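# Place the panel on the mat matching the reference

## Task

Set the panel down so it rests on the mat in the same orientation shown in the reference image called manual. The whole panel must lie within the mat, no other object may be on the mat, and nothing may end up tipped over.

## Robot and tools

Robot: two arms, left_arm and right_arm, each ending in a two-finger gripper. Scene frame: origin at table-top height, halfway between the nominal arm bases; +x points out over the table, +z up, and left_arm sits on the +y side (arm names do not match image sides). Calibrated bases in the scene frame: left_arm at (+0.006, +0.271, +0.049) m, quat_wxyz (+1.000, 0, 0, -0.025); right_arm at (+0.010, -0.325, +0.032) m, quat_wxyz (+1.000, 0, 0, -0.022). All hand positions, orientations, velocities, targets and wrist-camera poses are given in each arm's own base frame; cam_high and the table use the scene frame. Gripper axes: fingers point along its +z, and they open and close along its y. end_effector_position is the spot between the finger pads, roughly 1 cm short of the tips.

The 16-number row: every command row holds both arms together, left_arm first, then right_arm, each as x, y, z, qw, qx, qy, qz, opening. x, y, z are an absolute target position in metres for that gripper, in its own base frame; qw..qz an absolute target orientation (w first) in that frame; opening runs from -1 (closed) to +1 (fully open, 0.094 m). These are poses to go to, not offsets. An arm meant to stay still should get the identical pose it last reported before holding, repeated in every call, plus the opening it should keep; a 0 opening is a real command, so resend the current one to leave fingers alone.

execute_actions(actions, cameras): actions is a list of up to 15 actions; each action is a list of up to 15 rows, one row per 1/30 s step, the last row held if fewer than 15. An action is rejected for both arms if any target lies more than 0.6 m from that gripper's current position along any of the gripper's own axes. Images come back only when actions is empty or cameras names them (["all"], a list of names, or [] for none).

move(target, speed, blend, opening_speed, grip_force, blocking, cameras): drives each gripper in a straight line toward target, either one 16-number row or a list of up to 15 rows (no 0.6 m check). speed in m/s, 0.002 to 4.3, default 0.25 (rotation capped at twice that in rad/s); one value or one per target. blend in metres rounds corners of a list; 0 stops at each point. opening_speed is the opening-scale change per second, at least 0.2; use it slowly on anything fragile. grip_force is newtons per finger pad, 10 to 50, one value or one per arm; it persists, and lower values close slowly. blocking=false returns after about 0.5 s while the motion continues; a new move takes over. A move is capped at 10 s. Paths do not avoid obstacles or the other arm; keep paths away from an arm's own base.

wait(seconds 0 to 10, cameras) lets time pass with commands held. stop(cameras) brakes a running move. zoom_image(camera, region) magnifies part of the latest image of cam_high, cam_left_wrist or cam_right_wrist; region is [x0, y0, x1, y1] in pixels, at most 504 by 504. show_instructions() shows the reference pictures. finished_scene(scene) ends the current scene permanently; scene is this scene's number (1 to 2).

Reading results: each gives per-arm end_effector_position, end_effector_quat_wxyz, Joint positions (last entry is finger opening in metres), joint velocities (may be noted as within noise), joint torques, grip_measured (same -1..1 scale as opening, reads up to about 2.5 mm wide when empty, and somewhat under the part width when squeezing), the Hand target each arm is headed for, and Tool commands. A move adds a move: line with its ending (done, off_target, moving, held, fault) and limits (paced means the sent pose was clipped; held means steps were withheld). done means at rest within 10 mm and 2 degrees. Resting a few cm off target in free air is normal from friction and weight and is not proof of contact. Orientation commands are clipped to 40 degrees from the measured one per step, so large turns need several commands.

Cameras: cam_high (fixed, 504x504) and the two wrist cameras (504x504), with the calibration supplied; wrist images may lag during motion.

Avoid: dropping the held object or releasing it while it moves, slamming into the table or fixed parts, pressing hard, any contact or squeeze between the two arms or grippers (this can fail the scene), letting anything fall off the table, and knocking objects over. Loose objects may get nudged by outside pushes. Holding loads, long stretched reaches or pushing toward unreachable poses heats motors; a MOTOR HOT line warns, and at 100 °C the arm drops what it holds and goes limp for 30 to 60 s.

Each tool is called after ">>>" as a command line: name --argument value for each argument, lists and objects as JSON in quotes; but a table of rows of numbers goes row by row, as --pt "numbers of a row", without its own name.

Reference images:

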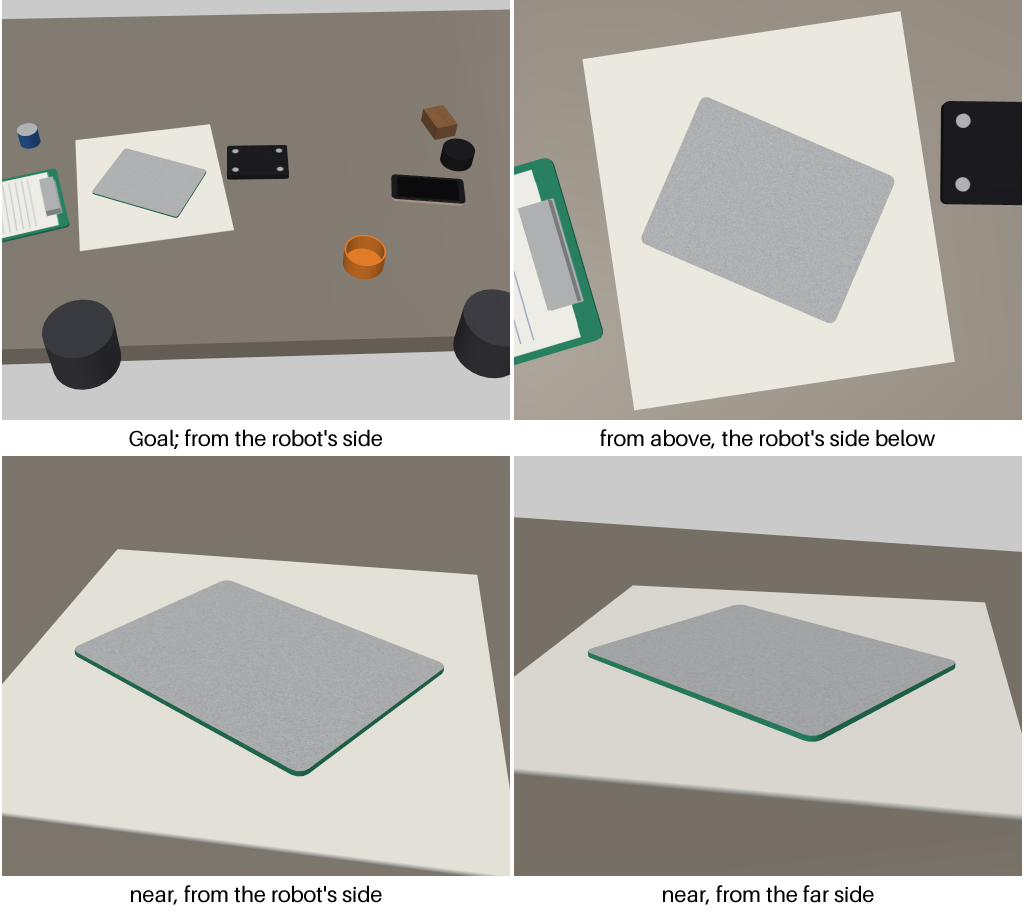

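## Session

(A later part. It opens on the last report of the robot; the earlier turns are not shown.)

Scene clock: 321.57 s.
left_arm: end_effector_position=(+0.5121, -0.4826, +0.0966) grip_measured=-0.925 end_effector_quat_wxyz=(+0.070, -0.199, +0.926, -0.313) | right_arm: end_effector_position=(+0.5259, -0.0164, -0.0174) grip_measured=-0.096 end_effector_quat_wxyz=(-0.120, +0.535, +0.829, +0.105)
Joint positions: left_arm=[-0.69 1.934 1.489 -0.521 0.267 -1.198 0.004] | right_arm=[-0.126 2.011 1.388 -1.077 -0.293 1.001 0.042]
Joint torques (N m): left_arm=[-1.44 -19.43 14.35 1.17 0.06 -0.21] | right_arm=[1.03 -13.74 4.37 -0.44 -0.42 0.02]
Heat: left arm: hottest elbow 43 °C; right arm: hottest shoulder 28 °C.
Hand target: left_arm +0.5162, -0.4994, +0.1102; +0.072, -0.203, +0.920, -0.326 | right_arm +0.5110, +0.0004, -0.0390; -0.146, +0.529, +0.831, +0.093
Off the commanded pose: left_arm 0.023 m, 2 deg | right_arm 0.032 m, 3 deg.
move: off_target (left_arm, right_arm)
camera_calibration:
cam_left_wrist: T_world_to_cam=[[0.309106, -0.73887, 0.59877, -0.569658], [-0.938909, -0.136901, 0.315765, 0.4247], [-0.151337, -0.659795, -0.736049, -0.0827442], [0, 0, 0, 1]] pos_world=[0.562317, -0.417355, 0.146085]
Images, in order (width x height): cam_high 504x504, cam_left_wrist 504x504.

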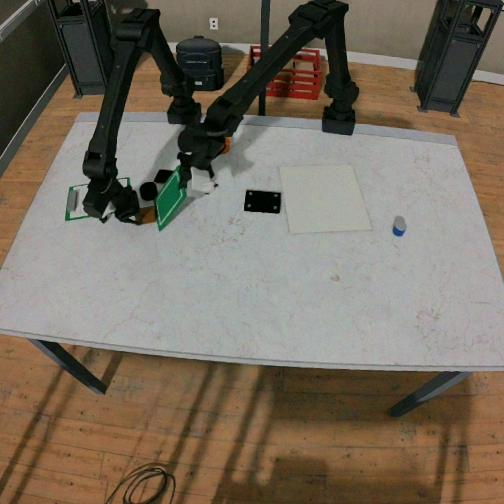

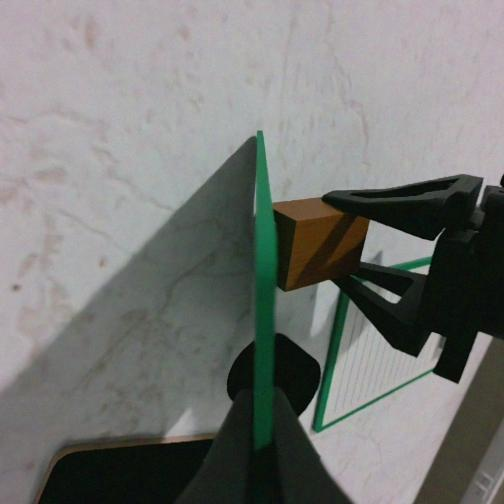

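>>> move --target '[0.490,-0.446,0.175,0.0720,-0.2032,0.9204,-0.3260,-1.0,0.5116,0.0011,-0.040,-0.1464,0.5291,0.8306,0.0933,-0.25]' --speed 0.12 --cameras '["cam_left_wrist", "cam_high"]'

Scene clock: 328.70 s.
left_arm: end_effector_position=(+0.4765, -0.4465, +0.1309) grip_measured=-0.926 end_effector_quat_wxyz=(+0.050, -0.208, +0.931, -0.295) | right_arm: end_effector_position=(+0.5256, -0.0107, -0.0175) grip_measured=-0.096 end_effector_quat_wxyz=(-0.122, +0.531, +0.832, +0.106)
Joint positions: left_arm=[-0.679 1.798 1.402 -0.628 0.279 -1.197 0.003] | right_arm=[-0.117 2.011 1.387 -1.077 -0.298 1.001 0.042]
Joint torques (N m): left_arm=[1.26 -22.18 12.96 1.32 0.49 0.09] | right_arm=[0.15 -14.04 4.3 -0.39 -0.3 0.06]
Heat: left arm: hottest elbow 43 °C; right arm: hottest shoulder 28 °C.
Hand target: left_arm +0.4890, -0.4452, +0.1747; +0.073, -0.203, +0.921, -0.326 | right_arm +0.5110, +0.0007, -0.0391; -0.146, +0.529, +0.831, +0.093
Off the commanded pose: left_arm 0.046 m, 5 deg | right_arm 0.029 m, 3 deg.
move: off_target (left_arm, right_arm)
camera_calibration:
cam_left_wrist: T_world_to_cam=[[0.34137, -0.75384, 0.561419, -0.569614], [-0.921339, -0.150163, 0.358588, 0.365368], [-0.186013, -0.639668, -0.745804, -0.0123496], [0, 0, 0, 1]] pos_world=[0.52878, -0.382433, 0.179566]
Images, in order (width x height): cam_high 504x504, cam_left_wrist 504x504.

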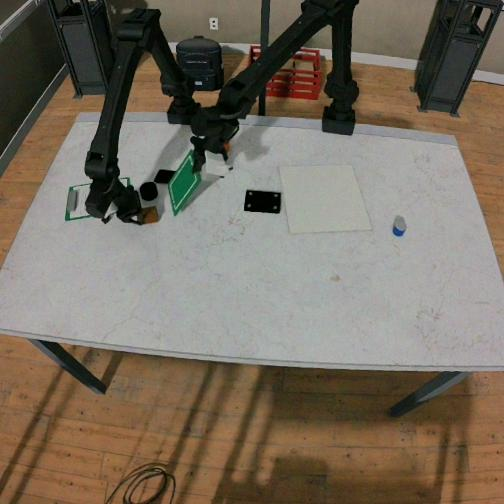

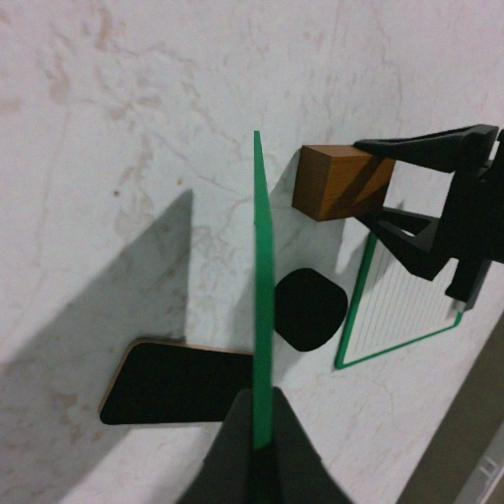

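>>> move --pt "0.45 -0.36 0.215 0.0301 -0.1710 0.9698 -0.1710 -1.0 0.5256 -0.0107 -0.0190 -0.122 0.531 0.832 0.106 0.15" --pt "0.41 -0.25 0.235 0 -0.0436 0.9990 0 -1.0 0.5256 -0.0107 0.02 -0.122 0.531 0.832 0.106 0.15" --pt "0.37 -0.16 0.21 0.0226 0.0842 0.9622 0.2578 -1.0 0.52 -0.02 0.08 -0.122 0.531 0.832 0.106 0.15" --pt "0.35 -0.115 0.14 0.0934 0.1555 0.8430 0.5065 -1.0 0.47 -0.03 0.13 -0.122 0.531 0.832 0.106 0.15" --speed 0.22 --blend '[0.04,0.04,0.04,0]' --cameras '["all"]'

Scene clock: 335.90 s.
left_arm: end_effector_position=(+0.3475, -0.1081, +0.1336) grip_measured=-0.926 end_effector_quat_wxyz=(+0.079, +0.150, +0.848, +0.502) | right_arm: end_effector_position=(+0.4752, -0.0254, +0.1258) grip_measured=+0.148 end_effector_quat_wxyz=(-0.122, +0.533, +0.831, +0.106)
Joint positions: left_arm=[-0.701 1.653 1.03 -1.527 -0.955 -0.656 0.003] | right_arm=[-0.158 1.729 1.382 -1.367 -0.293 0.962 0.054]
Joint torques (N m): left_arm=[-1.67 -13.45 8.31 -1.39 -1.38 -0.15] | right_arm=[-2.32 -14.8 6.78 -0.92 -0.19 -0.22]
Heat: left arm: hottest elbow 43 °C; right arm: hottest shoulder 28 °C.
Hand target: left_arm +0.3498, -0.1150, +0.1398; +0.093, +0.156, +0.843, +0.506 | right_arm +0.4700, -0.0298, +0.1298; -0.122, +0.531, +0.832, +0.106
Off the commanded pose: left_arm 0.010 m, 2 deg | right_arm 0.008 m, 0 deg.
move: done; blend cut to 0 m at target 1
camera_calibration:
cam_left_wrist: T_world_to_cam=[[-0.1924, -0.434392, -0.879935, 0.140572], [-0.973, -0.032049, 0.22857, 0.344539], [-0.12749, 0.900154, -0.416497, 0.284305], [0, 0, 0, 1]] pos_world=[0.398529, -0.183812, 0.163355]
cam_right_wrist: T_world_to_cam=[[-0.901038, -0.429376, -0.061372, 0.423388], [-0.347976, 0.631135, 0.69324, 0.133034], [-0.258926, 0.645991, -0.718089, 0.321175], [0, 0, 0, 1]] pos_world=[0.510942, -0.109646, 0.164393]

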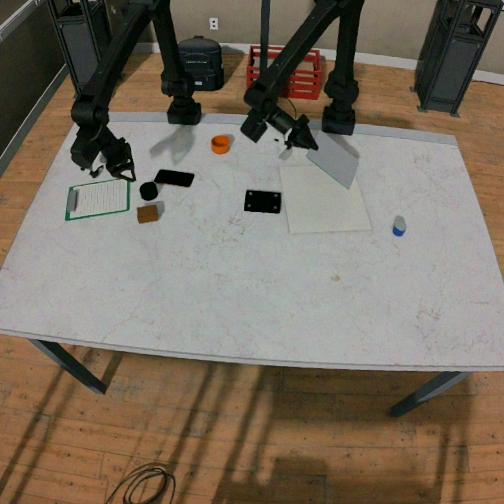

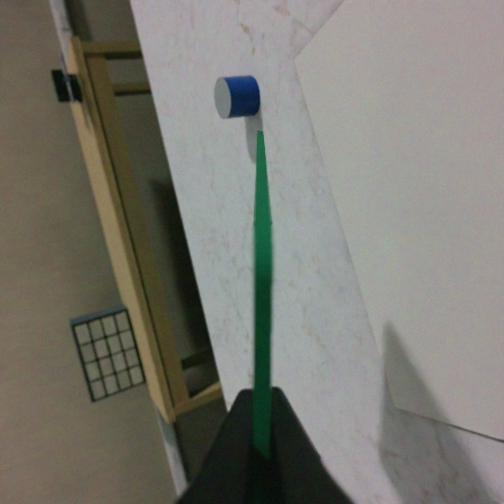

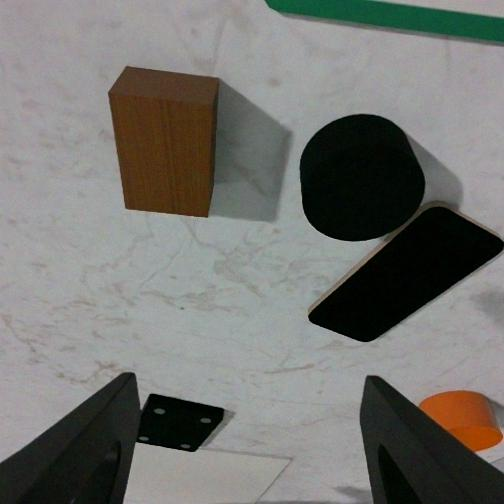

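>>> move --pt "0.353 -0.112 0.04 0.1228 0.1516 0.7622 0.6172 -1.0 0.46 -0.03 0.14 -0.122 0.531 0.832 0.106 0.15" --pt "0.3514 -0.1106 0.005 0.1228 0.1516 0.7622 0.6172 -1.0 0.46 -0.03 0.14 -0.122 0.531 0.832 0.106 0.15" --speed '[0.15,0.06]' --blend '[0.01,0]' --cameras '["cam_left_wrist","cam_high"]'

>>> zoom_image --camera "cam_high" --region '[250, 110, 410, 250]'

Scene clock: 339.20 s.
left_arm: end_effector_position=(+0.3509, -0.1041, +0.0164) grip_measured=-0.926 end_effector_quat_wxyz=(+0.120, +0.137, +0.771, +0.610) | right_arm: end_effector_position=(+0.4649, -0.0253, +0.1345) grip_measured=+0.148 end_effector_quat_wxyz=(-0.124, +0.533, +0.830, +0.106)
Joint positions: left_arm=[-0.734 2.076 1.02 -1.505 -1.143 -1.052 0.003] | right_arm=[-0.161 1.698 1.365 -1.385 -0.292 0.958 0.054]
Joint torques (N m): left_arm=[-1.61 -11.99 4.7 -1.55 -1.01 -0.14] | right_arm=[-2.2 -14.86 6.87 -0.96 -0.14 -0.25]
Heat: left arm: hottest elbow 43 °C; right arm: hottest shoulder 28 °C.
Hand target: left_arm +0.3511, -0.1103, +0.0053; +0.123, +0.152, +0.763, +0.617 | right_arm +0.4601, -0.0299, +0.1399; -0.122, +0.531, +0.832, +0.106
Off the commanded pose: left_arm 0.013 m, 2 deg | right_arm 0.009 m, 0 deg.
move: off_target (left_arm)
camera_calibration:
cam_left_wrist: T_world_to_cam=[[-0.0797931, -0.200952, -0.976346, 0.026192], [-0.994695, -0.0477438, 0.0911194, 0.383024], [-0.0649251, 0.978437, -0.196077, 0.21494], [0, 0, 0, 1]] pos_world=[0.397037, -0.186755, 0.0328162]
Images, in order (width x height): cam_high 504x504, cam_left_wrist 504x504.

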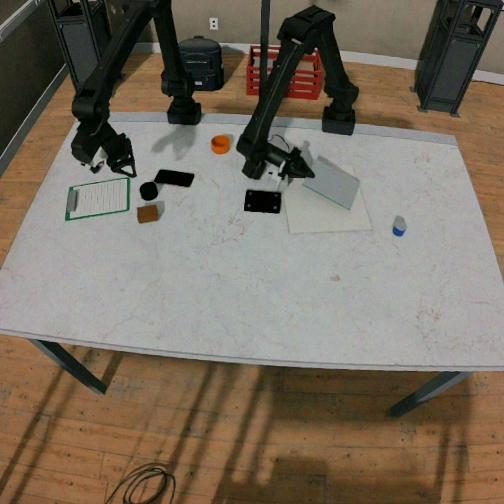

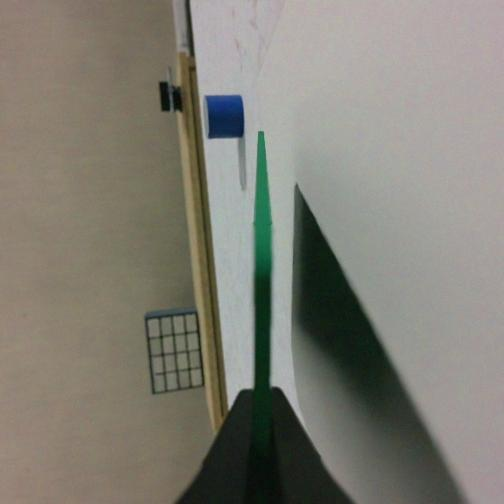

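Scaled by 3.150 from the camera's 504x504 image, which has a finer 720x720 frame.

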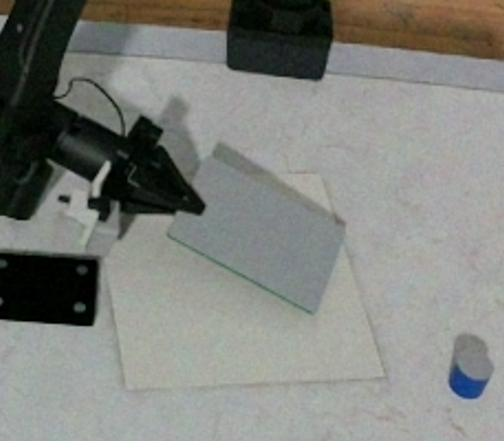

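>>> move --pt "0.378 -0.134 0.006 0.1228 0.1516 0.7622 0.6172 -1.0 0.46 -0.03 0.14 -0.122 0.531 0.832 0.106 0.15" --pt "0.378 -0.133 -0.010 0.1228 0.1516 0.7622 0.6172 -1.0 0.46 -0.03 0.14 -0.122 0.531 0.832 0.106 0.15" --speed '[0.1,0.03]' --blend '[0.005,0]' --cameras '["cam_left_wrist","cam_high"]'

>>> zoom_image --camera "cam_high" --region '[250, 110, 410, 250]'

Scene clock: 342.23 s.
left_arm: end_effector_position=(+0.3827, -0.1327, +0.0122) grip_measured=-0.926 end_effector_quat_wxyz=(+0.139, +0.123, +0.779, +0.599) | right_arm: end_effector_position=(+0.4649, -0.0253, +0.1345) grip_measured=+0.148 end_effector_quat_wxyz=(-0.124, +0.533, +0.830, +0.106)
Joint positions: left_arm=[-0.734 2.126 1.142 -1.524 -1.145 -1.053 0.003] | right_arm=[-0.161 1.698 1.365 -1.385 -0.292 0.958 0.054]
Joint torques (N m): left_arm=[-1.26 -11.05 4.66 -1.91 -1.1 -0.06] | right_arm=[-2.08 -14.51 6.84 -1.06 -0.17 -0.21]
Heat: left arm: hottest elbow 42 °C; right arm: hottest shoulder 28 °C.
Hand target: left_arm +0.3773, -0.1323, -0.0090; +0.123, +0.152, +0.763, +0.616 | right_arm +0.4601, -0.0299, +0.1399; -0.122, +0.531, +0.832, +0.106
Off the commanded pose: left_arm 0.023 m, 5 deg | right_arm 0.009 m, 0 deg.
move: off_target (left_arm)
camera_calibration:
cam_left_wrist: T_world_to_cam=[[-0.0404331, -0.23494, -0.971168, -0.000726665], [-0.997681, -0.0437737, 0.0521264, 0.41583], [-0.0547582, 0.971024, -0.232625, 0.239648], [0, 0, 0, 1]] pos_world=[0.427959, -0.214672, 0.0333668]
Images, in order (width x height): cam_high 504x504, cam_left_wrist 504x504.

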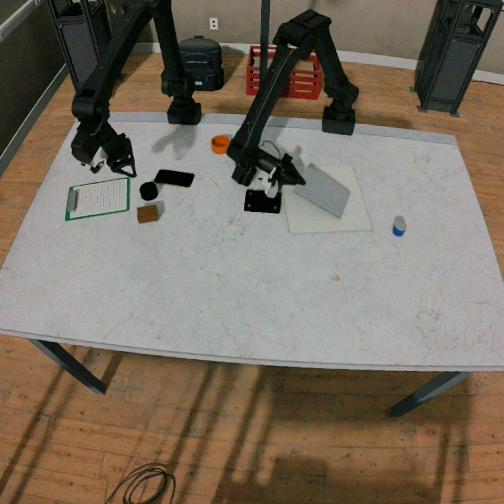

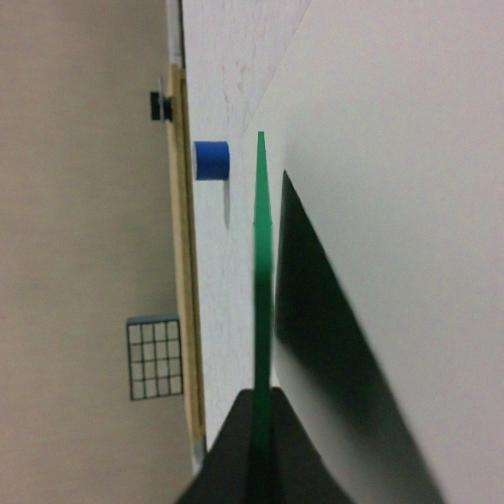

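Scaled by 3.150 from the camera's 504x504 image, which has a finer 720x720 frame.

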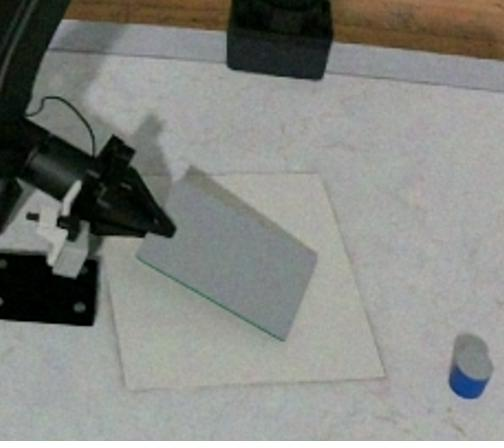

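>>> move --target '[0.374,-0.134,-0.028,0.1228,0.1516,0.7622,0.6172,-1.0,0.46,-0.03,0.14,-0.122,0.531,0.832,0.106,0.15]' --speed 0.03 --cameras '["cam_left_wrist","cam_high"]'

>>> zoom_image --camera "cam_high" --region '[250, 110, 410, 250]'

Scene clock: 343.83 s.
left_arm: end_effector_position=(+0.3846, -0.1349, +0.0111) grip_measured=-0.926 end_effector_quat_wxyz=(+0.140, +0.120, +0.780, +0.597) | right_arm: end_effector_position=(+0.4649, -0.0253, +0.1345) grip_measured=+0.148 end_effector_quat_wxyz=(-0.124, +0.533, +0.830, +0.106)
Joint positions: left_arm=[-0.735 2.131 1.15 -1.524 -1.143 -1.056 0.003] | right_arm=[-0.161 1.698 1.365 -1.385 -0.292 0.958 0.054]
Joint torques (N m): left_arm=[-1.85 -8.88 3.69 -0.8 -0.94 -0.13] | right_arm=[-2.43 -14.8 6.79 -0.96 -0.13 -0.21]
Heat: left arm: hottest elbow 41 °C; right arm: hottest shoulder 28 °C.
Hand target: left_arm +0.3724, -0.1321, -0.0245; +0.123, +0.152, +0.763, +0.617 | right_arm +0.4601, -0.0299, +0.1399; -0.122, +0.531, +0.832, +0.106
Off the commanded pose: left_arm 0.041 m, 5 deg | right_arm 0.009 m, 0 deg.
move: off_target (left_arm)
camera_calibration:
cam_left_wrist: T_world_to_cam=[[-0.0353735, -0.239416, -0.970273, -0.00478963], [-0.997854, -0.0450755, 0.0475015, 0.41751], [-0.0551081, 0.96987, -0.237308, 0.241628], [0, 0, 0, 1]] pos_world=[0.42976, -0.216675, 0.0328605]
Images, in order (width x height): cam_high 504x504, cam_left_wrist 504x504.

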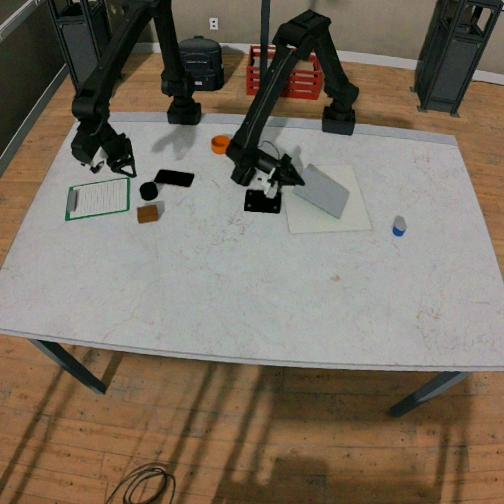

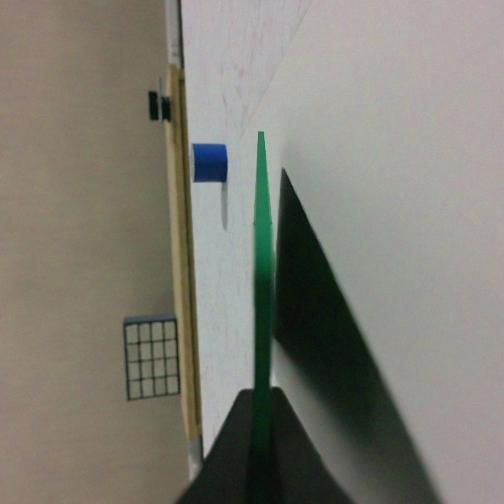

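Scaled by 3.150 from the camera's 504x504 image, which has a finer 720x720 frame.

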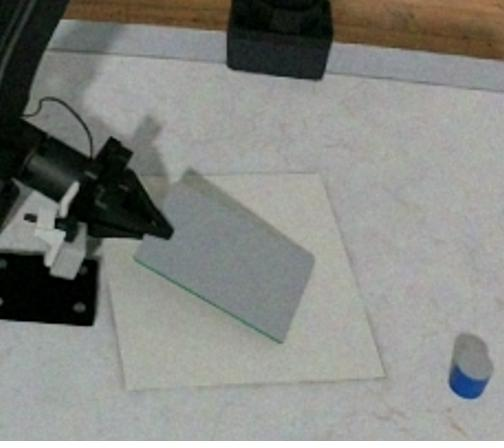

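>>> move --target '[0.374,-0.134,-0.032,0.1038,0.1742,0.7402,0.6411,-1.0,0.46,-0.03,0.14,-0.122,0.531,0.832,0.106,0.15]' --speed 0.05 --cameras '["cam_left_wrist","cam_high"]'

>>> zoom_image --camera "cam_high" --region '[250, 110, 410, 250]'

Scene clock: 346.67 s.
left_arm: end_effector_position=(+0.3894, -0.1378, +0.0180) grip_measured=-0.926 end_effector_quat_wxyz=(+0.135, +0.129, +0.769, +0.612) | right_arm: end_effector_position=(+0.4649, -0.0253, +0.1345) grip_measured=+0.148 end_effector_quat_wxyz=(-0.124, +0.533, +0.830, +0.106)
Joint positions: left_arm=[-0.735 2.151 1.181 -1.604 -1.159 -1.092 0.003] | right_arm=[-0.161 1.698 1.365 -1.385 -0.292 0.958 0.054]
Joint torques (N m): left_arm=[-2.08 -6.95 2.97 -1.35 -1.03 -0.13] | right_arm=[-2.2 -15.15 6.83 -0.9 -0.14 -0.24]
Heat: left arm: hottest elbow 41 °C; right arm: hottest shoulder 28 °C.
Hand target: left_arm +0.3719, -0.1311, -0.0264; +0.104, +0.175, +0.741, +0.639 | right_arm +0.4601, -0.0299, +0.1399; -0.122, +0.531, +0.832, +0.106
Off the commanded pose: left_arm 0.052 m, 8 deg | right_arm 0.009 m, 0 deg.
move: off_target (left_arm)
camera_calibration:
cam_left_wrist: T_world_to_cam=[[-0.0486355, -0.200411, -0.978504, 0.0120532], [-0.997406, -0.0423027, 0.0582392, 0.422007], [-0.0530651, 0.978798, -0.197833, 0.24614], [0, 0, 0, 1]] pos_world=[0.43456, -0.220654, 0.0359115]
Images, in order (width x height): cam_high 504x504, cam_left_wrist 504x504.

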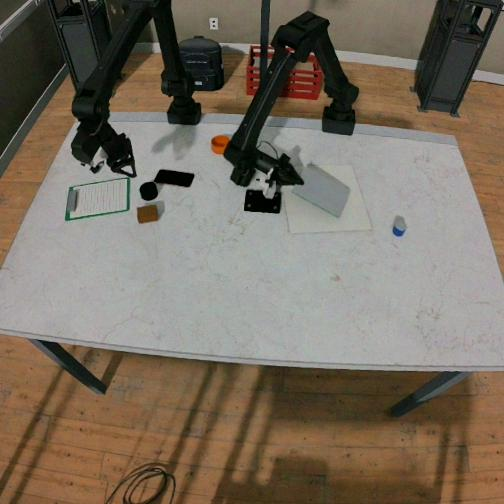

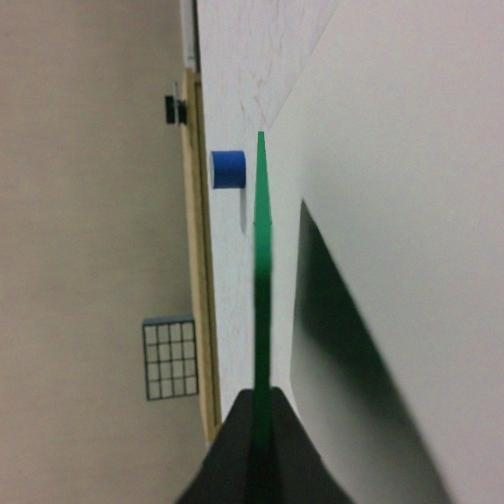

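Scaled by 3.150 from the camera's 504x504 image, which has a finer 720x720 frame.

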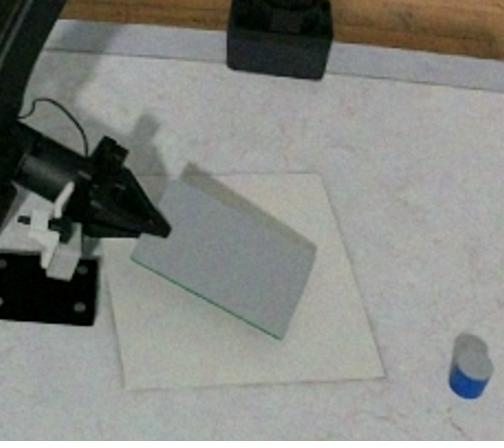

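>>> move --pt "0.370 -0.11 0.10 0.1119 0.1598 0.8035 0.5626 -1.0 0.46 0.05 0.16 -0.08 0.40 0.91 0.06 0.1" --pt "0.30 0.09 0.21 0.1119 0.1598 0.8035 0.5626 -1.0 0.3204 0.335 0.10 0 0 1 0 0.1" --speed 0.3 --blend '[0.04,0]' --cameras '["cam_right_wrist","cam_high"]'

Scene clock: 353.40 s.
left_arm: end_effector_position=(+0.2957, +0.0843, +0.1923) grip_measured=-0.926 end_effector_quat_wxyz=(+0.098, +0.178, +0.808, +0.552) | right_arm: end_effector_position=(+0.3087, +0.3241, +0.0961) grip_measured=+0.102 end_effector_quat_wxyz=(-0.010, +0.007, +1.000, -0.009)
Joint positions: left_arm=[-0.269 0.997 0.571 -0.846 -1.173 0.363 0.003] | right_arm=[0.81 1.62 1.184 -1.162 -0.002 0.824 0.052]
Joint torques (N m): left_arm=[1.26 -7.82 11.6 1.5 -1.6 0.12] | right_arm=[-1.55 -10.81 9.77 0.38 0.03 -0.25]
Heat: left arm: hottest elbow 39 °C; right arm: hottest shoulder 27 °C.
Hand target: left_arm +0.2993, +0.0897, +0.2098; +0.111, +0.159, +0.804, +0.563 | right_arm +0.3200, +0.3347, +0.1002; +0.000, +0.000, +1.000, +0.000
Off the commanded pose: left_arm 0.019 m, 3 deg | right_arm 0.017 m, 2 deg.
move: off_target (left_arm, right_arm)
camera_calibration:
cam_right_wrist: T_world_to_cam=[[0.0117315, -0.999869, 0.0111521, 0.317725], [-0.8925, -0.00544127, 0.451015, 0.27271], [-0.450895, -0.0152443, -0.892447, 0.321283], [0, 0, 0, 1]] pos_world=[0.384531, 0.324065, 0.160188]
Images, in order (width x height): cam_high 504x504, cam_right_wrist 504x504.

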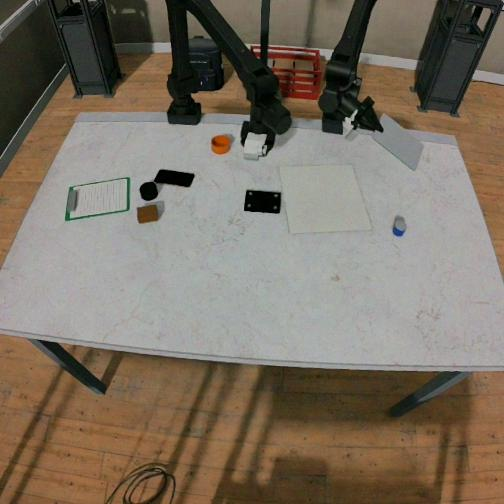

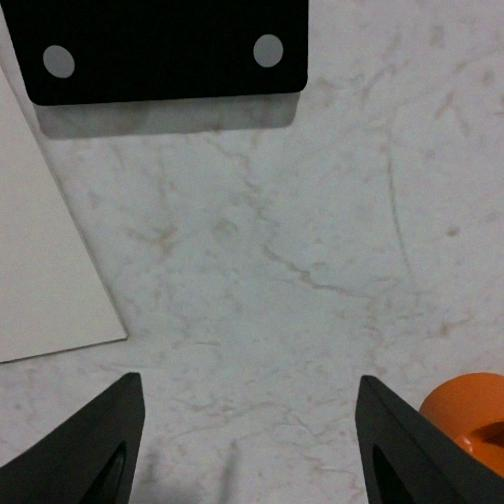

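>>> move --pt "0.30 0.09 0.21 0.1119 0.1598 0.8035 0.5626 -1.0 0.315 0.367 0.02 0 0 1 0 -0.3" --pt "0.30 0.09 0.21 0.1119 0.1598 0.8035 0.5626 -1.0 0.3196 0.367 -0.013 0 0 1 0 -0.3" --pt "0.30 0.09 0.21 0.1119 0.1598 0.8035 0.5626 -1.0 0.492 0.370 -0.013 0 0 1 0 -0.3" --pt "0.30 0.09 0.21 0.1119 0.1598 0.8035 0.5626 -1.0 0.450 0.360 0.06 0 0 1 0 -0.3" --speed '[0.15,0.1,0.08,0.2]' --blend '[0.02,0.01,0,0]' --cameras '["cam_right_wrist","cam_high"]'

Scene clock: 360.13 s.
left_arm: end_effector_position=(+0.2957, +0.0844, +0.1925) grip_measured=-0.926 end_effector_quat_wxyz=(+0.098, +0.178, +0.808, +0.553) | right_arm: end_effector_position=(+0.4569, +0.3588, +0.0640) grip_measured=-0.298 end_effector_quat_wxyz=(+0.007, -0.002, +1.000, +0.006)
Joint positions: left_arm=[-0.269 0.996 0.571 -0.846 -1.173 0.366 0.003] | right_arm=[0.666 1.945 1.551 -1.158 -0.001 0.663 0.033]
Joint torques (N m): left_arm=[1.32 -7.94 11.52 1.61 -1.6 0.14] | right_arm=[-0.15 -16.62 6.93 -0.55 -0.02 0.12]
Heat: left arm: hottest elbow 39 °C; right arm: hottest shoulder 27 °C.
Hand target: left_arm +0.2993, +0.0898, +0.2099; +0.111, +0.159, +0.804, +0.563 | right_arm +0.4501, +0.3599, +0.0601; +0.000, +0.000, +1.000, +0.000
Off the commanded pose: left_arm 0.019 m, 3 deg | right_arm 0.008 m, 1 deg.
move: off_target (left_arm); blend cut to 0.0167 m at target 1
camera_calibration:
cam_right_wrist: T_world_to_cam=[[0.029524, -0.999371, -0.0196336, 0.344732], [-0.907519, -0.0350332, 0.418547, 0.439272], [-0.418972, 0.00546069, -0.907983, 0.33894], [0, 0, 0, 1]] pos_world=[0.530476, 0.358054, 0.130665]
Images, in order (width x height): cam_high 504x504, cam_right_wrist 504x504.

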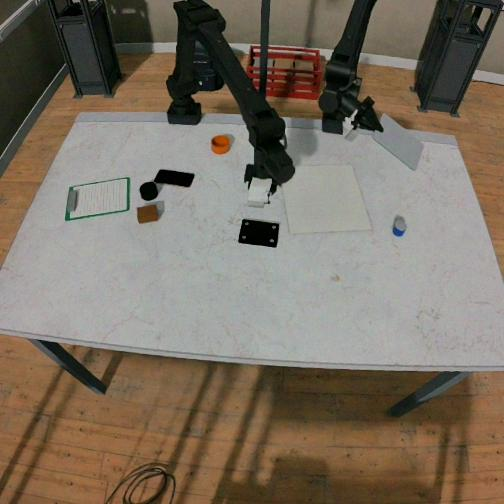

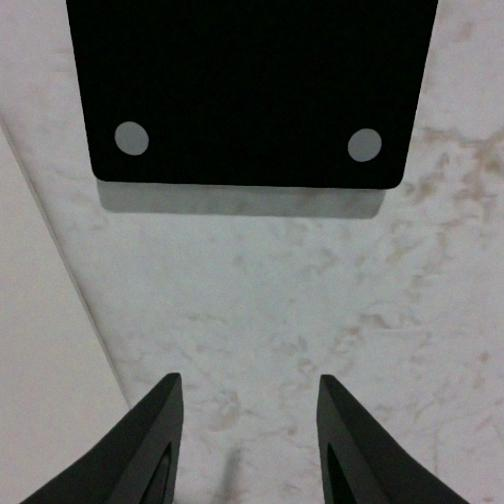

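>>> move --pt "0.33 0.0 0.18 0.1119 0.1598 0.8035 0.5626 -1.0 0.40 0.20 0.16 0 0 1 0 -0.3" --pt "0.37 -0.11 0.09 0.1147 0.1615 0.7602 0.6188 -1.0 0.36 -0.05 0.17 0 0.15 0.9887 0 -0.3" --pt "0.377 -0.133 0.025 0.1147 0.1615 0.7602 0.6188 -1.0 0.36 -0.08 0.17 0 0.15 0.9887 0 -0.3" --pt "0.377 -0.133 0.0 0.1147 0.1615 0.7602 0.6188 -1.0 0.36 -0.08 0.17 0 0.15 0.9887 0 -0.3" --speed '[0.3,0.3,0.12,0.05]' --blend '[0.05,0.03,0.01,0]' --cameras '["cam_left_wrist","cam_high"]'

>>> zoom_image --camera "cam_high" --region '[230, 130, 390, 270]'

Scene clock: 364.07 s.
left_arm: end_effector_position=(+0.3778, -0.1265, +0.0172) grip_measured=-0.926 end_effector_quat_wxyz=(+0.113, +0.147, +0.769, +0.612) | right_arm: end_effector_position=(+0.3588, -0.0768, +0.1672) grip_measured=-0.298 end_effector_quat_wxyz=(+0.002, +0.154, +0.988, -0.001)
Joint positions: left_arm=[-0.731 2.124 1.131 -1.566 -1.147 -1.024 0.003] | right_arm=[-0.209 1.329 1.066 -1.303 0.002 0.1 0.033]
Joint torques (N m): left_arm=[-1.67 -12.4 5.14 -1.14 -0.95 -0.14] | right_arm=[-2.2 -7.94 8.7 -0.51 -0.18 -0.23]
Heat: left arm: hottest elbow 38 °C; right arm: hottest shoulder 28 °C.
Hand target: left_arm +0.3765, -0.1325, +0.0006; +0.115, +0.162, +0.760, +0.618 | right_arm +0.3600, -0.0800, +0.1700; +0.000, +0.150, +0.989, +0.000
Off the commanded pose: left_arm 0.018 m, 2 deg | right_arm 0.004 m, 1 deg.
move: off_target (left_arm)
camera_calibration:
cam_left_wrist: T_world_to_cam=[[-0.102872, -0.191042, -0.976176, 0.0346312], [-0.992693, -0.0425048, 0.112931, 0.408136], [-0.0630666, 0.980661, -0.185273, 0.238118], [0, 0, 0, 1]] pos_world=[0.423734, -0.209549, 0.0318319]
Images, in order (width x height): cam_high 504x504, cam_left_wrist 504x504.

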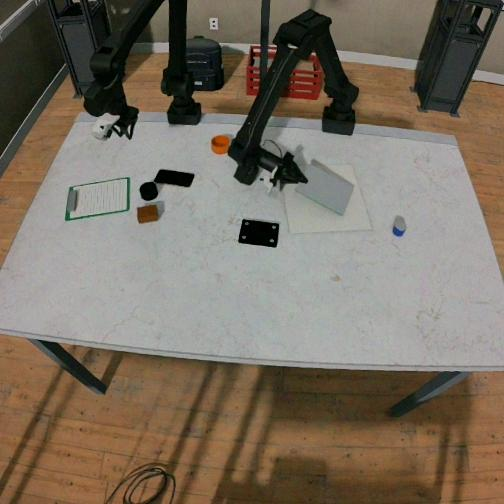

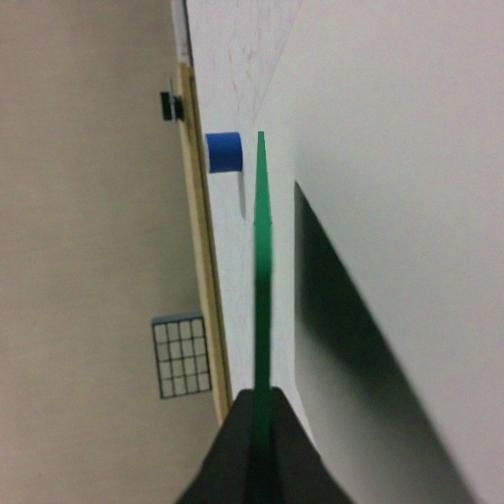

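Scaled by 3.150 from the camera's 504x504 image, which has a finer 720x720 frame.

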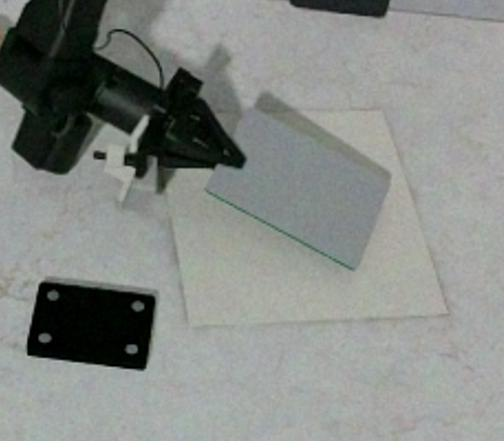

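>>> move --target '[0.377,-0.142,-0.025,0.1147,0.1615,0.7602,0.6188,-1.0,0.36,-0.08,0.17,0,0.15,0.9887,0,-0.3]' --speed 0.05 --cameras '["cam_left_wrist","cam_high"]'

>>> zoom_image --camera "cam_high" --region '[230, 130, 390, 270]'

Scene clock: 365.50 s.
left_arm: end_effector_position=(+0.3869, -0.1406, +0.0125) grip_measured=-0.926 end_effector_quat_wxyz=(+0.129, +0.132, +0.778, +0.601) | right_arm: end_effector_position=(+0.3588, -0.0768, +0.1672) grip_measured=-0.298 end_effector_quat_wxyz=(+0.002, +0.153, +0.988, -0.001)
Joint positions: left_arm=[-0.741 2.142 1.174 -1.556 -1.136 -1.042 0.003] | right_arm=[-0.209 1.329 1.066 -1.303 0.002 0.1 0.033]
Joint torques (N m): left_arm=[-2.08 -9.47 3.93 -0.79 -0.9 -0.12] | right_arm=[-2.2 -8.06 8.77 -0.53 -0.19 -0.22]
Heat: left arm: hottest elbow 38 °C; right arm: hottest shoulder 28 °C.
Hand target: left_arm +0.3756, -0.1400, -0.0219; +0.115, +0.162, +0.760, +0.618 | right_arm +0.3600, -0.0800, +0.1700; +0.000, +0.150, +0.989, +0.000
Off the commanded pose: left_arm 0.039 m, 5 deg | right_arm 0.004 m, 0 deg.
move: off_target (left_arm)
camera_calibration:
cam_left_wrist: T_world_to_cam=[[-0.0652763, -0.224533, -0.972278, 0.0089704], [-0.996158, -0.0423427, 0.076658, 0.418917], [-0.0583811, 0.973546, -0.220907, 0.249314], [0, 0, 0, 1]] pos_world=[0.432449, -0.222966, 0.0316835]
Images, in order (width x height): cam_high 504x504, cam_left_wrist 504x504.

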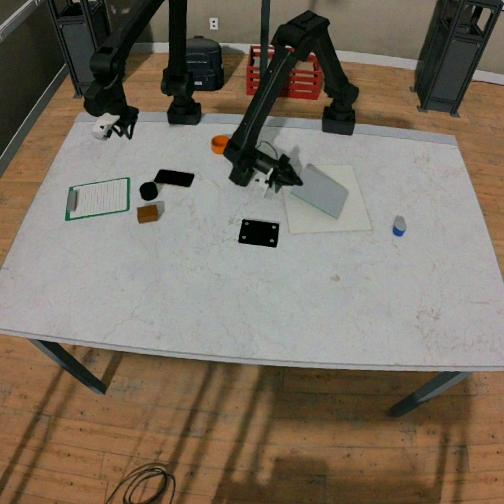

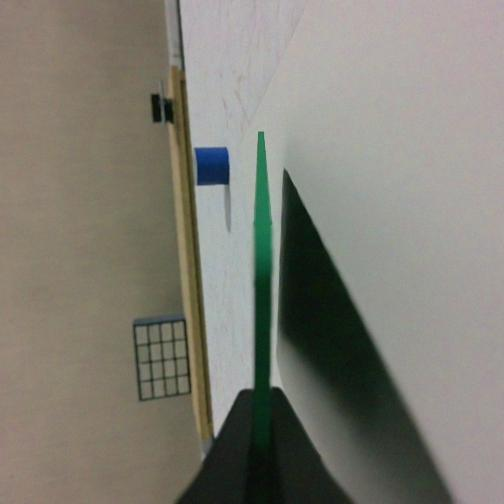

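Scaled by 3.150 from the camera's 504x504 image, which has a finer 720x720 frame.

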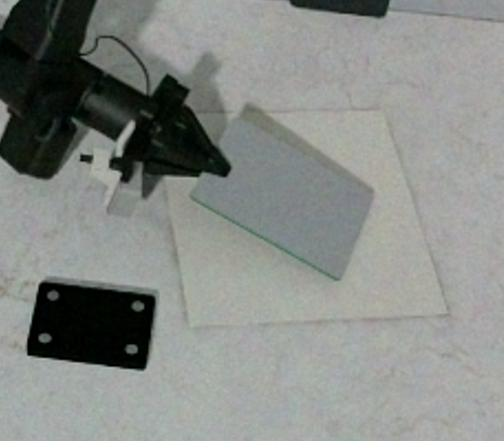

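>>> move --target '[0.376,-0.138,0.020,0.0970,0.1796,0.8095,0.5509,-1.0,0.36,-0.08,0.17,0,0.15,0.9887,0,-0.3]' --speed 0.08 --cameras '["cam_left_wrist","cam_high"]'

>>> zoom_image --camera "cam_high" --region '[230, 130, 390, 270]'

Scene clock: 370.07 s.
left_arm: end_effector_position=(+0.3766, -0.1388, +0.0174) grip_measured=-0.926 end_effector_quat_wxyz=(+0.106, +0.171, +0.806, +0.556) | right_arm: end_effector_position=(+0.3588, -0.0768, +0.1672) grip_measured=-0.298 end_effector_quat_wxyz=(+0.002, +0.153, +0.988, -0.001)
Joint positions: left_arm=[-0.742 2.02 1.088 -1.359 -1.072 -0.764 0.003] | right_arm=[-0.209 1.329 1.066 -1.303 0.002 0.1 0.033]
Joint torques (N m): left_arm=[0.03 -17.2 4.56 -0.84 -0.05 0.26] | right_arm=[-2.32 -8.18 8.7 -0.65 -0.2 -0.21]
Heat: left arm: hottest elbow 37 °C; right arm: hottest elbow 28 °C.
Hand target: left_arm +0.3760, -0.1380, +0.0199; +0.097, +0.179, +0.809, +0.551 | right_arm +0.3600, -0.0800, +0.1700; +0.000, +0.150, +0.989, +0.000
Off the commanded pose: left_arm 0.003 m, 2 deg | right_arm 0.004 m, 0 deg.
move: done
camera_calibration:
cam_left_wrist: T_world_to_cam=[[-0.173577, -0.305025, -0.936392, 0.0425088], [-0.983606, 0.00649235, 0.180214, 0.408586], [-0.0488904, 0.952322, -0.301152, 0.2428], [0, 0, 0, 1]] pos_world=[0.421137, -0.22091, 0.0392917]
Images, in order (width x height): cam_high 504x504, cam_left_wrist 504x504.

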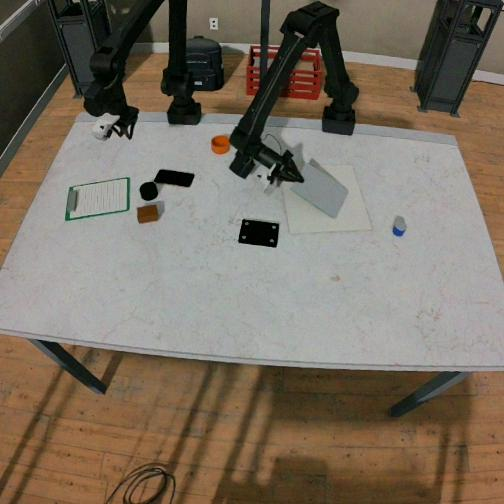

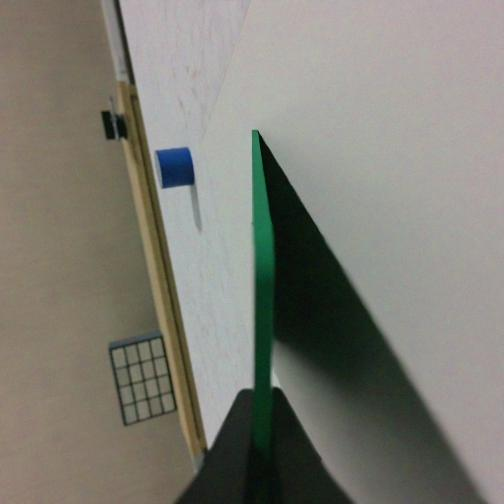

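Scaled by 3.150 from the camera's 504x504 image, which has a finer 720x720 frame.

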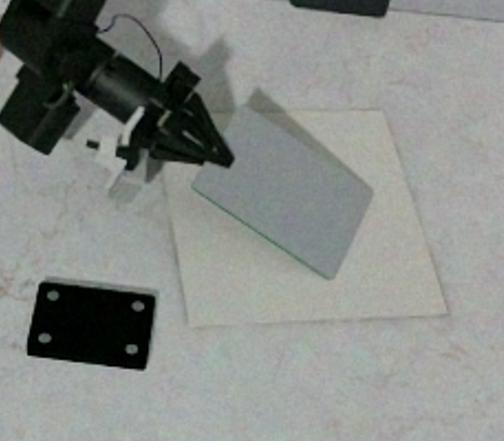

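>>> move --target '[0.376,-0.138,0.020,0.0970,0.1796,0.8095,0.5509,-0.55,0.36,-0.08,0.17,0,0.15,0.9887,0,-0.3]' --speed 0.08 --opening_speed 0.3 --cameras '["cam_left_wrist","cam_high"]'

>>> zoom_image --camera "cam_high" --region '[230, 130, 390, 270]'

Scene clock: 372.37 s.
left_arm: end_effector_position=(+0.3739, -0.1380, +0.0149) grip_measured=-0.553 end_effector_quat_wxyz=(+0.095, +0.177, +0.808, +0.553) | right_arm: end_effector_position=(+0.3588, -0.0768, +0.1672) grip_measured=-0.298 end_effector_quat_wxyz=(+0.002, +0.153, +0.988, -0.001)
Joint positions: left_arm=[-0.742 2.02 1.084 -1.355 -1.057 -0.743 0.021] | right_arm=[-0.209 1.329 1.066 -1.303 0.002 0.1 0.033]
Joint torques (N m): left_arm=[0.03 -17.2 4.77 -0.92 -0.64 0.1] | right_arm=[-2.32 -7.65 8.72 -0.49 -0.19 -0.21]
Heat: left arm: hottest elbow 37 °C; right arm: hottest elbow 28 °C.
Hand target: left_arm +0.3760, -0.1379, +0.0199; +0.097, +0.179, +0.809, +0.551 | right_arm +0.3600, -0.0800, +0.1700; +0.000, +0.150, +0.989, +0.000
Off the commanded pose: left_arm 0.006 m, 0 deg | right_arm 0.004 m, 0 deg.
move: done
camera_calibration:
cam_left_wrist: T_world_to_cam=[[-0.196689, -0.306583, -0.931301, 0.0481336], [-0.978699, 0.00439153, 0.205254, 0.403851], [-0.0588373, 0.951834, -0.300916, 0.244785], [0, 0, 0, 1]] pos_world=[0.419118, -0.220011, 0.0355947]
Images, in order (width x height): cam_high 504x504, cam_left_wrist 504x504.

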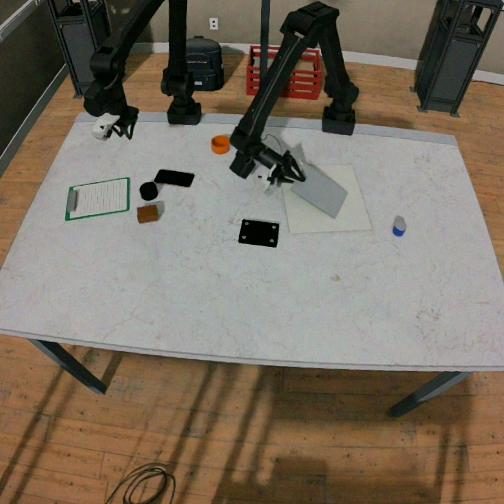

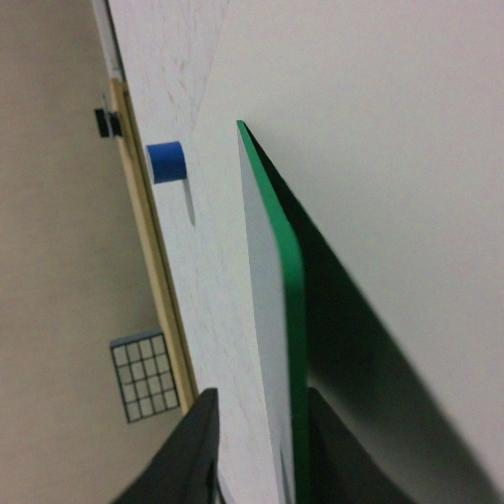

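Scaled by 3.150 from the camera's 504x504 image, which has a finer 720x720 frame.

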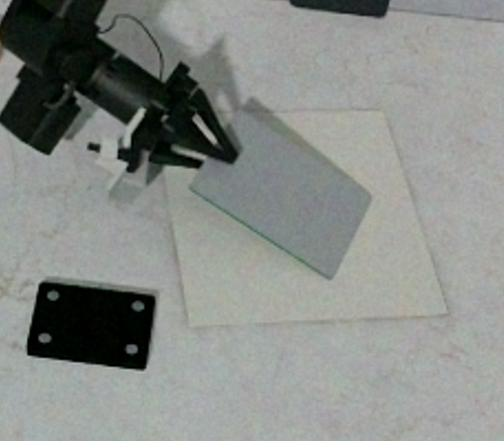

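>>> move --target '[0.376,-0.139,0.018,0.1016,0.1754,0.8330,0.5148,0.2,0.36,-0.08,0.17,0,0.15,0.9887,0,-0.3]' --speed 0.05 --opening_speed 0.4 --cameras '["cam_left_wrist","cam_high"]'

>>> zoom_image --camera "cam_high" --region '[230, 130, 390, 270]'

Scene clock: 375.73 s.
left_arm: end_effector_position=(+0.3709, -0.1414, +0.0094) grip_measured=+0.197 end_effector_quat_wxyz=(+0.098, +0.180, +0.830, +0.519) | right_arm: end_effector_position=(+0.3588, -0.0768, +0.1672) grip_measured=-0.298 end_effector_quat_wxyz=(+0.002, +0.153, +0.988, -0.001)
Joint positions: left_arm=[-0.742 1.975 1.051 -1.247 -1.006 -0.653 0.056] | right_arm=[-0.209 1.329 1.066 -1.303 0.002 0.1 0.033]
Joint torques (N m): left_arm=[1.03 -17.61 5.22 -0.75 -0.68 0.1] | right_arm=[-1.85 -7.77 8.83 -0.69 -0.19 -0.23]
Heat: left arm: hottest elbow 36 °C; right arm: hottest elbow 28 °C.
Hand target: left_arm +0.3759, -0.1390, +0.0179; +0.102, +0.175, +0.833, +0.515 | right_arm +0.3600, -0.0800, +0.1700; +0.000, +0.150, +0.989, +0.000
Off the commanded pose: left_arm 0.010 m, 1 deg | right_arm 0.004 m, 0 deg.
move: done
camera_calibration:
cam_left_wrist: T_world_to_cam=[[-0.211761, -0.378738, -0.900952, 0.0365065], [-0.975547, 0.0263825, 0.218204, 0.403839], [-0.0588727, 0.925128, -0.375063, 0.243247], [0, 0, 0, 1]] pos_world=[0.416015, -0.221863, 0.0360044]
Images, in order (width x height): cam_high 504x504, cam_left_wrist 504x504.

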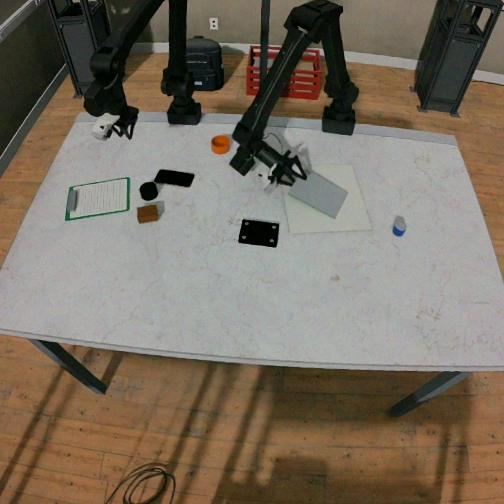

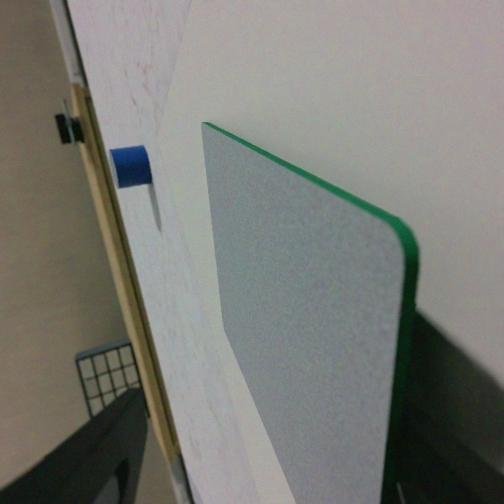

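Scaled by 3.150 from the camera's 504x504 image, which has a finer 720x720 frame.

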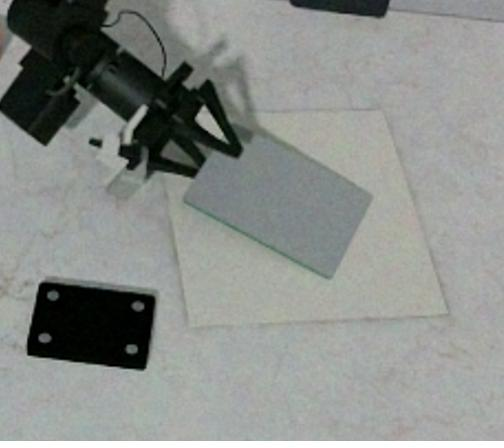

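>>> move --target '[0.376,-0.139,-0.001,0.1016,0.1754,0.8330,0.5148,0.2,0.36,-0.08,0.17,0,0.15,0.9887,0,-0.3]' --speed 0.05 --cameras '["cam_left_wrist","cam_high"]'

>>> zoom_image --camera "cam_high" --region '[230, 130, 390, 270]'

Scene clock: 377.03 s.
left_arm: end_effector_position=(+0.3734, -0.1440, +0.0016) grip_measured=+0.197 end_effector_quat_wxyz=(+0.108, +0.172, +0.835, +0.512) | right_arm: end_effector_position=(+0.3588, -0.0768, +0.1672) grip_measured=-0.298 end_effector_quat_wxyz=(+0.002, +0.153, +0.988, -0.001)
Joint positions: left_arm=[-0.742 1.984 1.048 -1.203 -1.004 -0.653 0.056] | right_arm=[-0.209 1.329 1.066 -1.303 0.002 0.1 0.033]
Joint torques (N m): left_arm=[0.91 -15.09 5.19 -0.68 -0.76 0.1] | right_arm=[-2.14 -8.35 8.73 -0.54 -0.16 -0.21]
Heat: left arm: hottest elbow 36 °C; right arm: hottest elbow 28 °C.
Hand target: left_arm +0.3759, -0.1390, -0.0010; +0.102, +0.175, +0.833, +0.515 | right_arm +0.3600, -0.0800, +0.1700; +0.000, +0.150, +0.989, +0.000
Off the commanded pose: left_arm 0.006 m, 1 deg | right_arm 0.004 m, 0 deg.
move: done
camera_calibration:
cam_left_wrist: T_world_to_cam=[[-0.192074, -0.398951, -0.89663, 0.0188295], [-0.980044, 0.03032, 0.196453, 0.410384], [-0.0511891, 0.916471, -0.396813, 0.238685], [0, 0, 0, 1]] pos_world=[0.418029, -0.223679, 0.0309754]
Images, in order (width x height): cam_high 504x504, cam_left_wrist 504x504.

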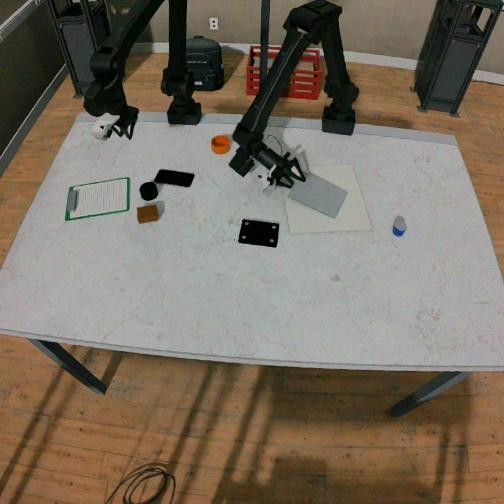

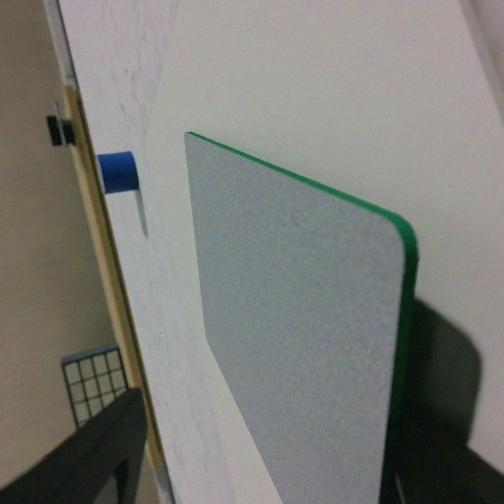

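Scaled by 3.150 from the camera's 504x504 image, which has a finer 720x720 frame.

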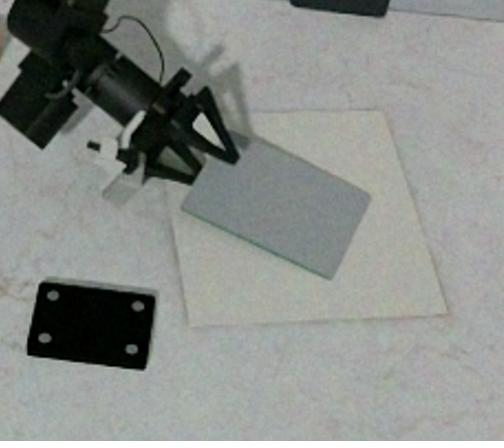

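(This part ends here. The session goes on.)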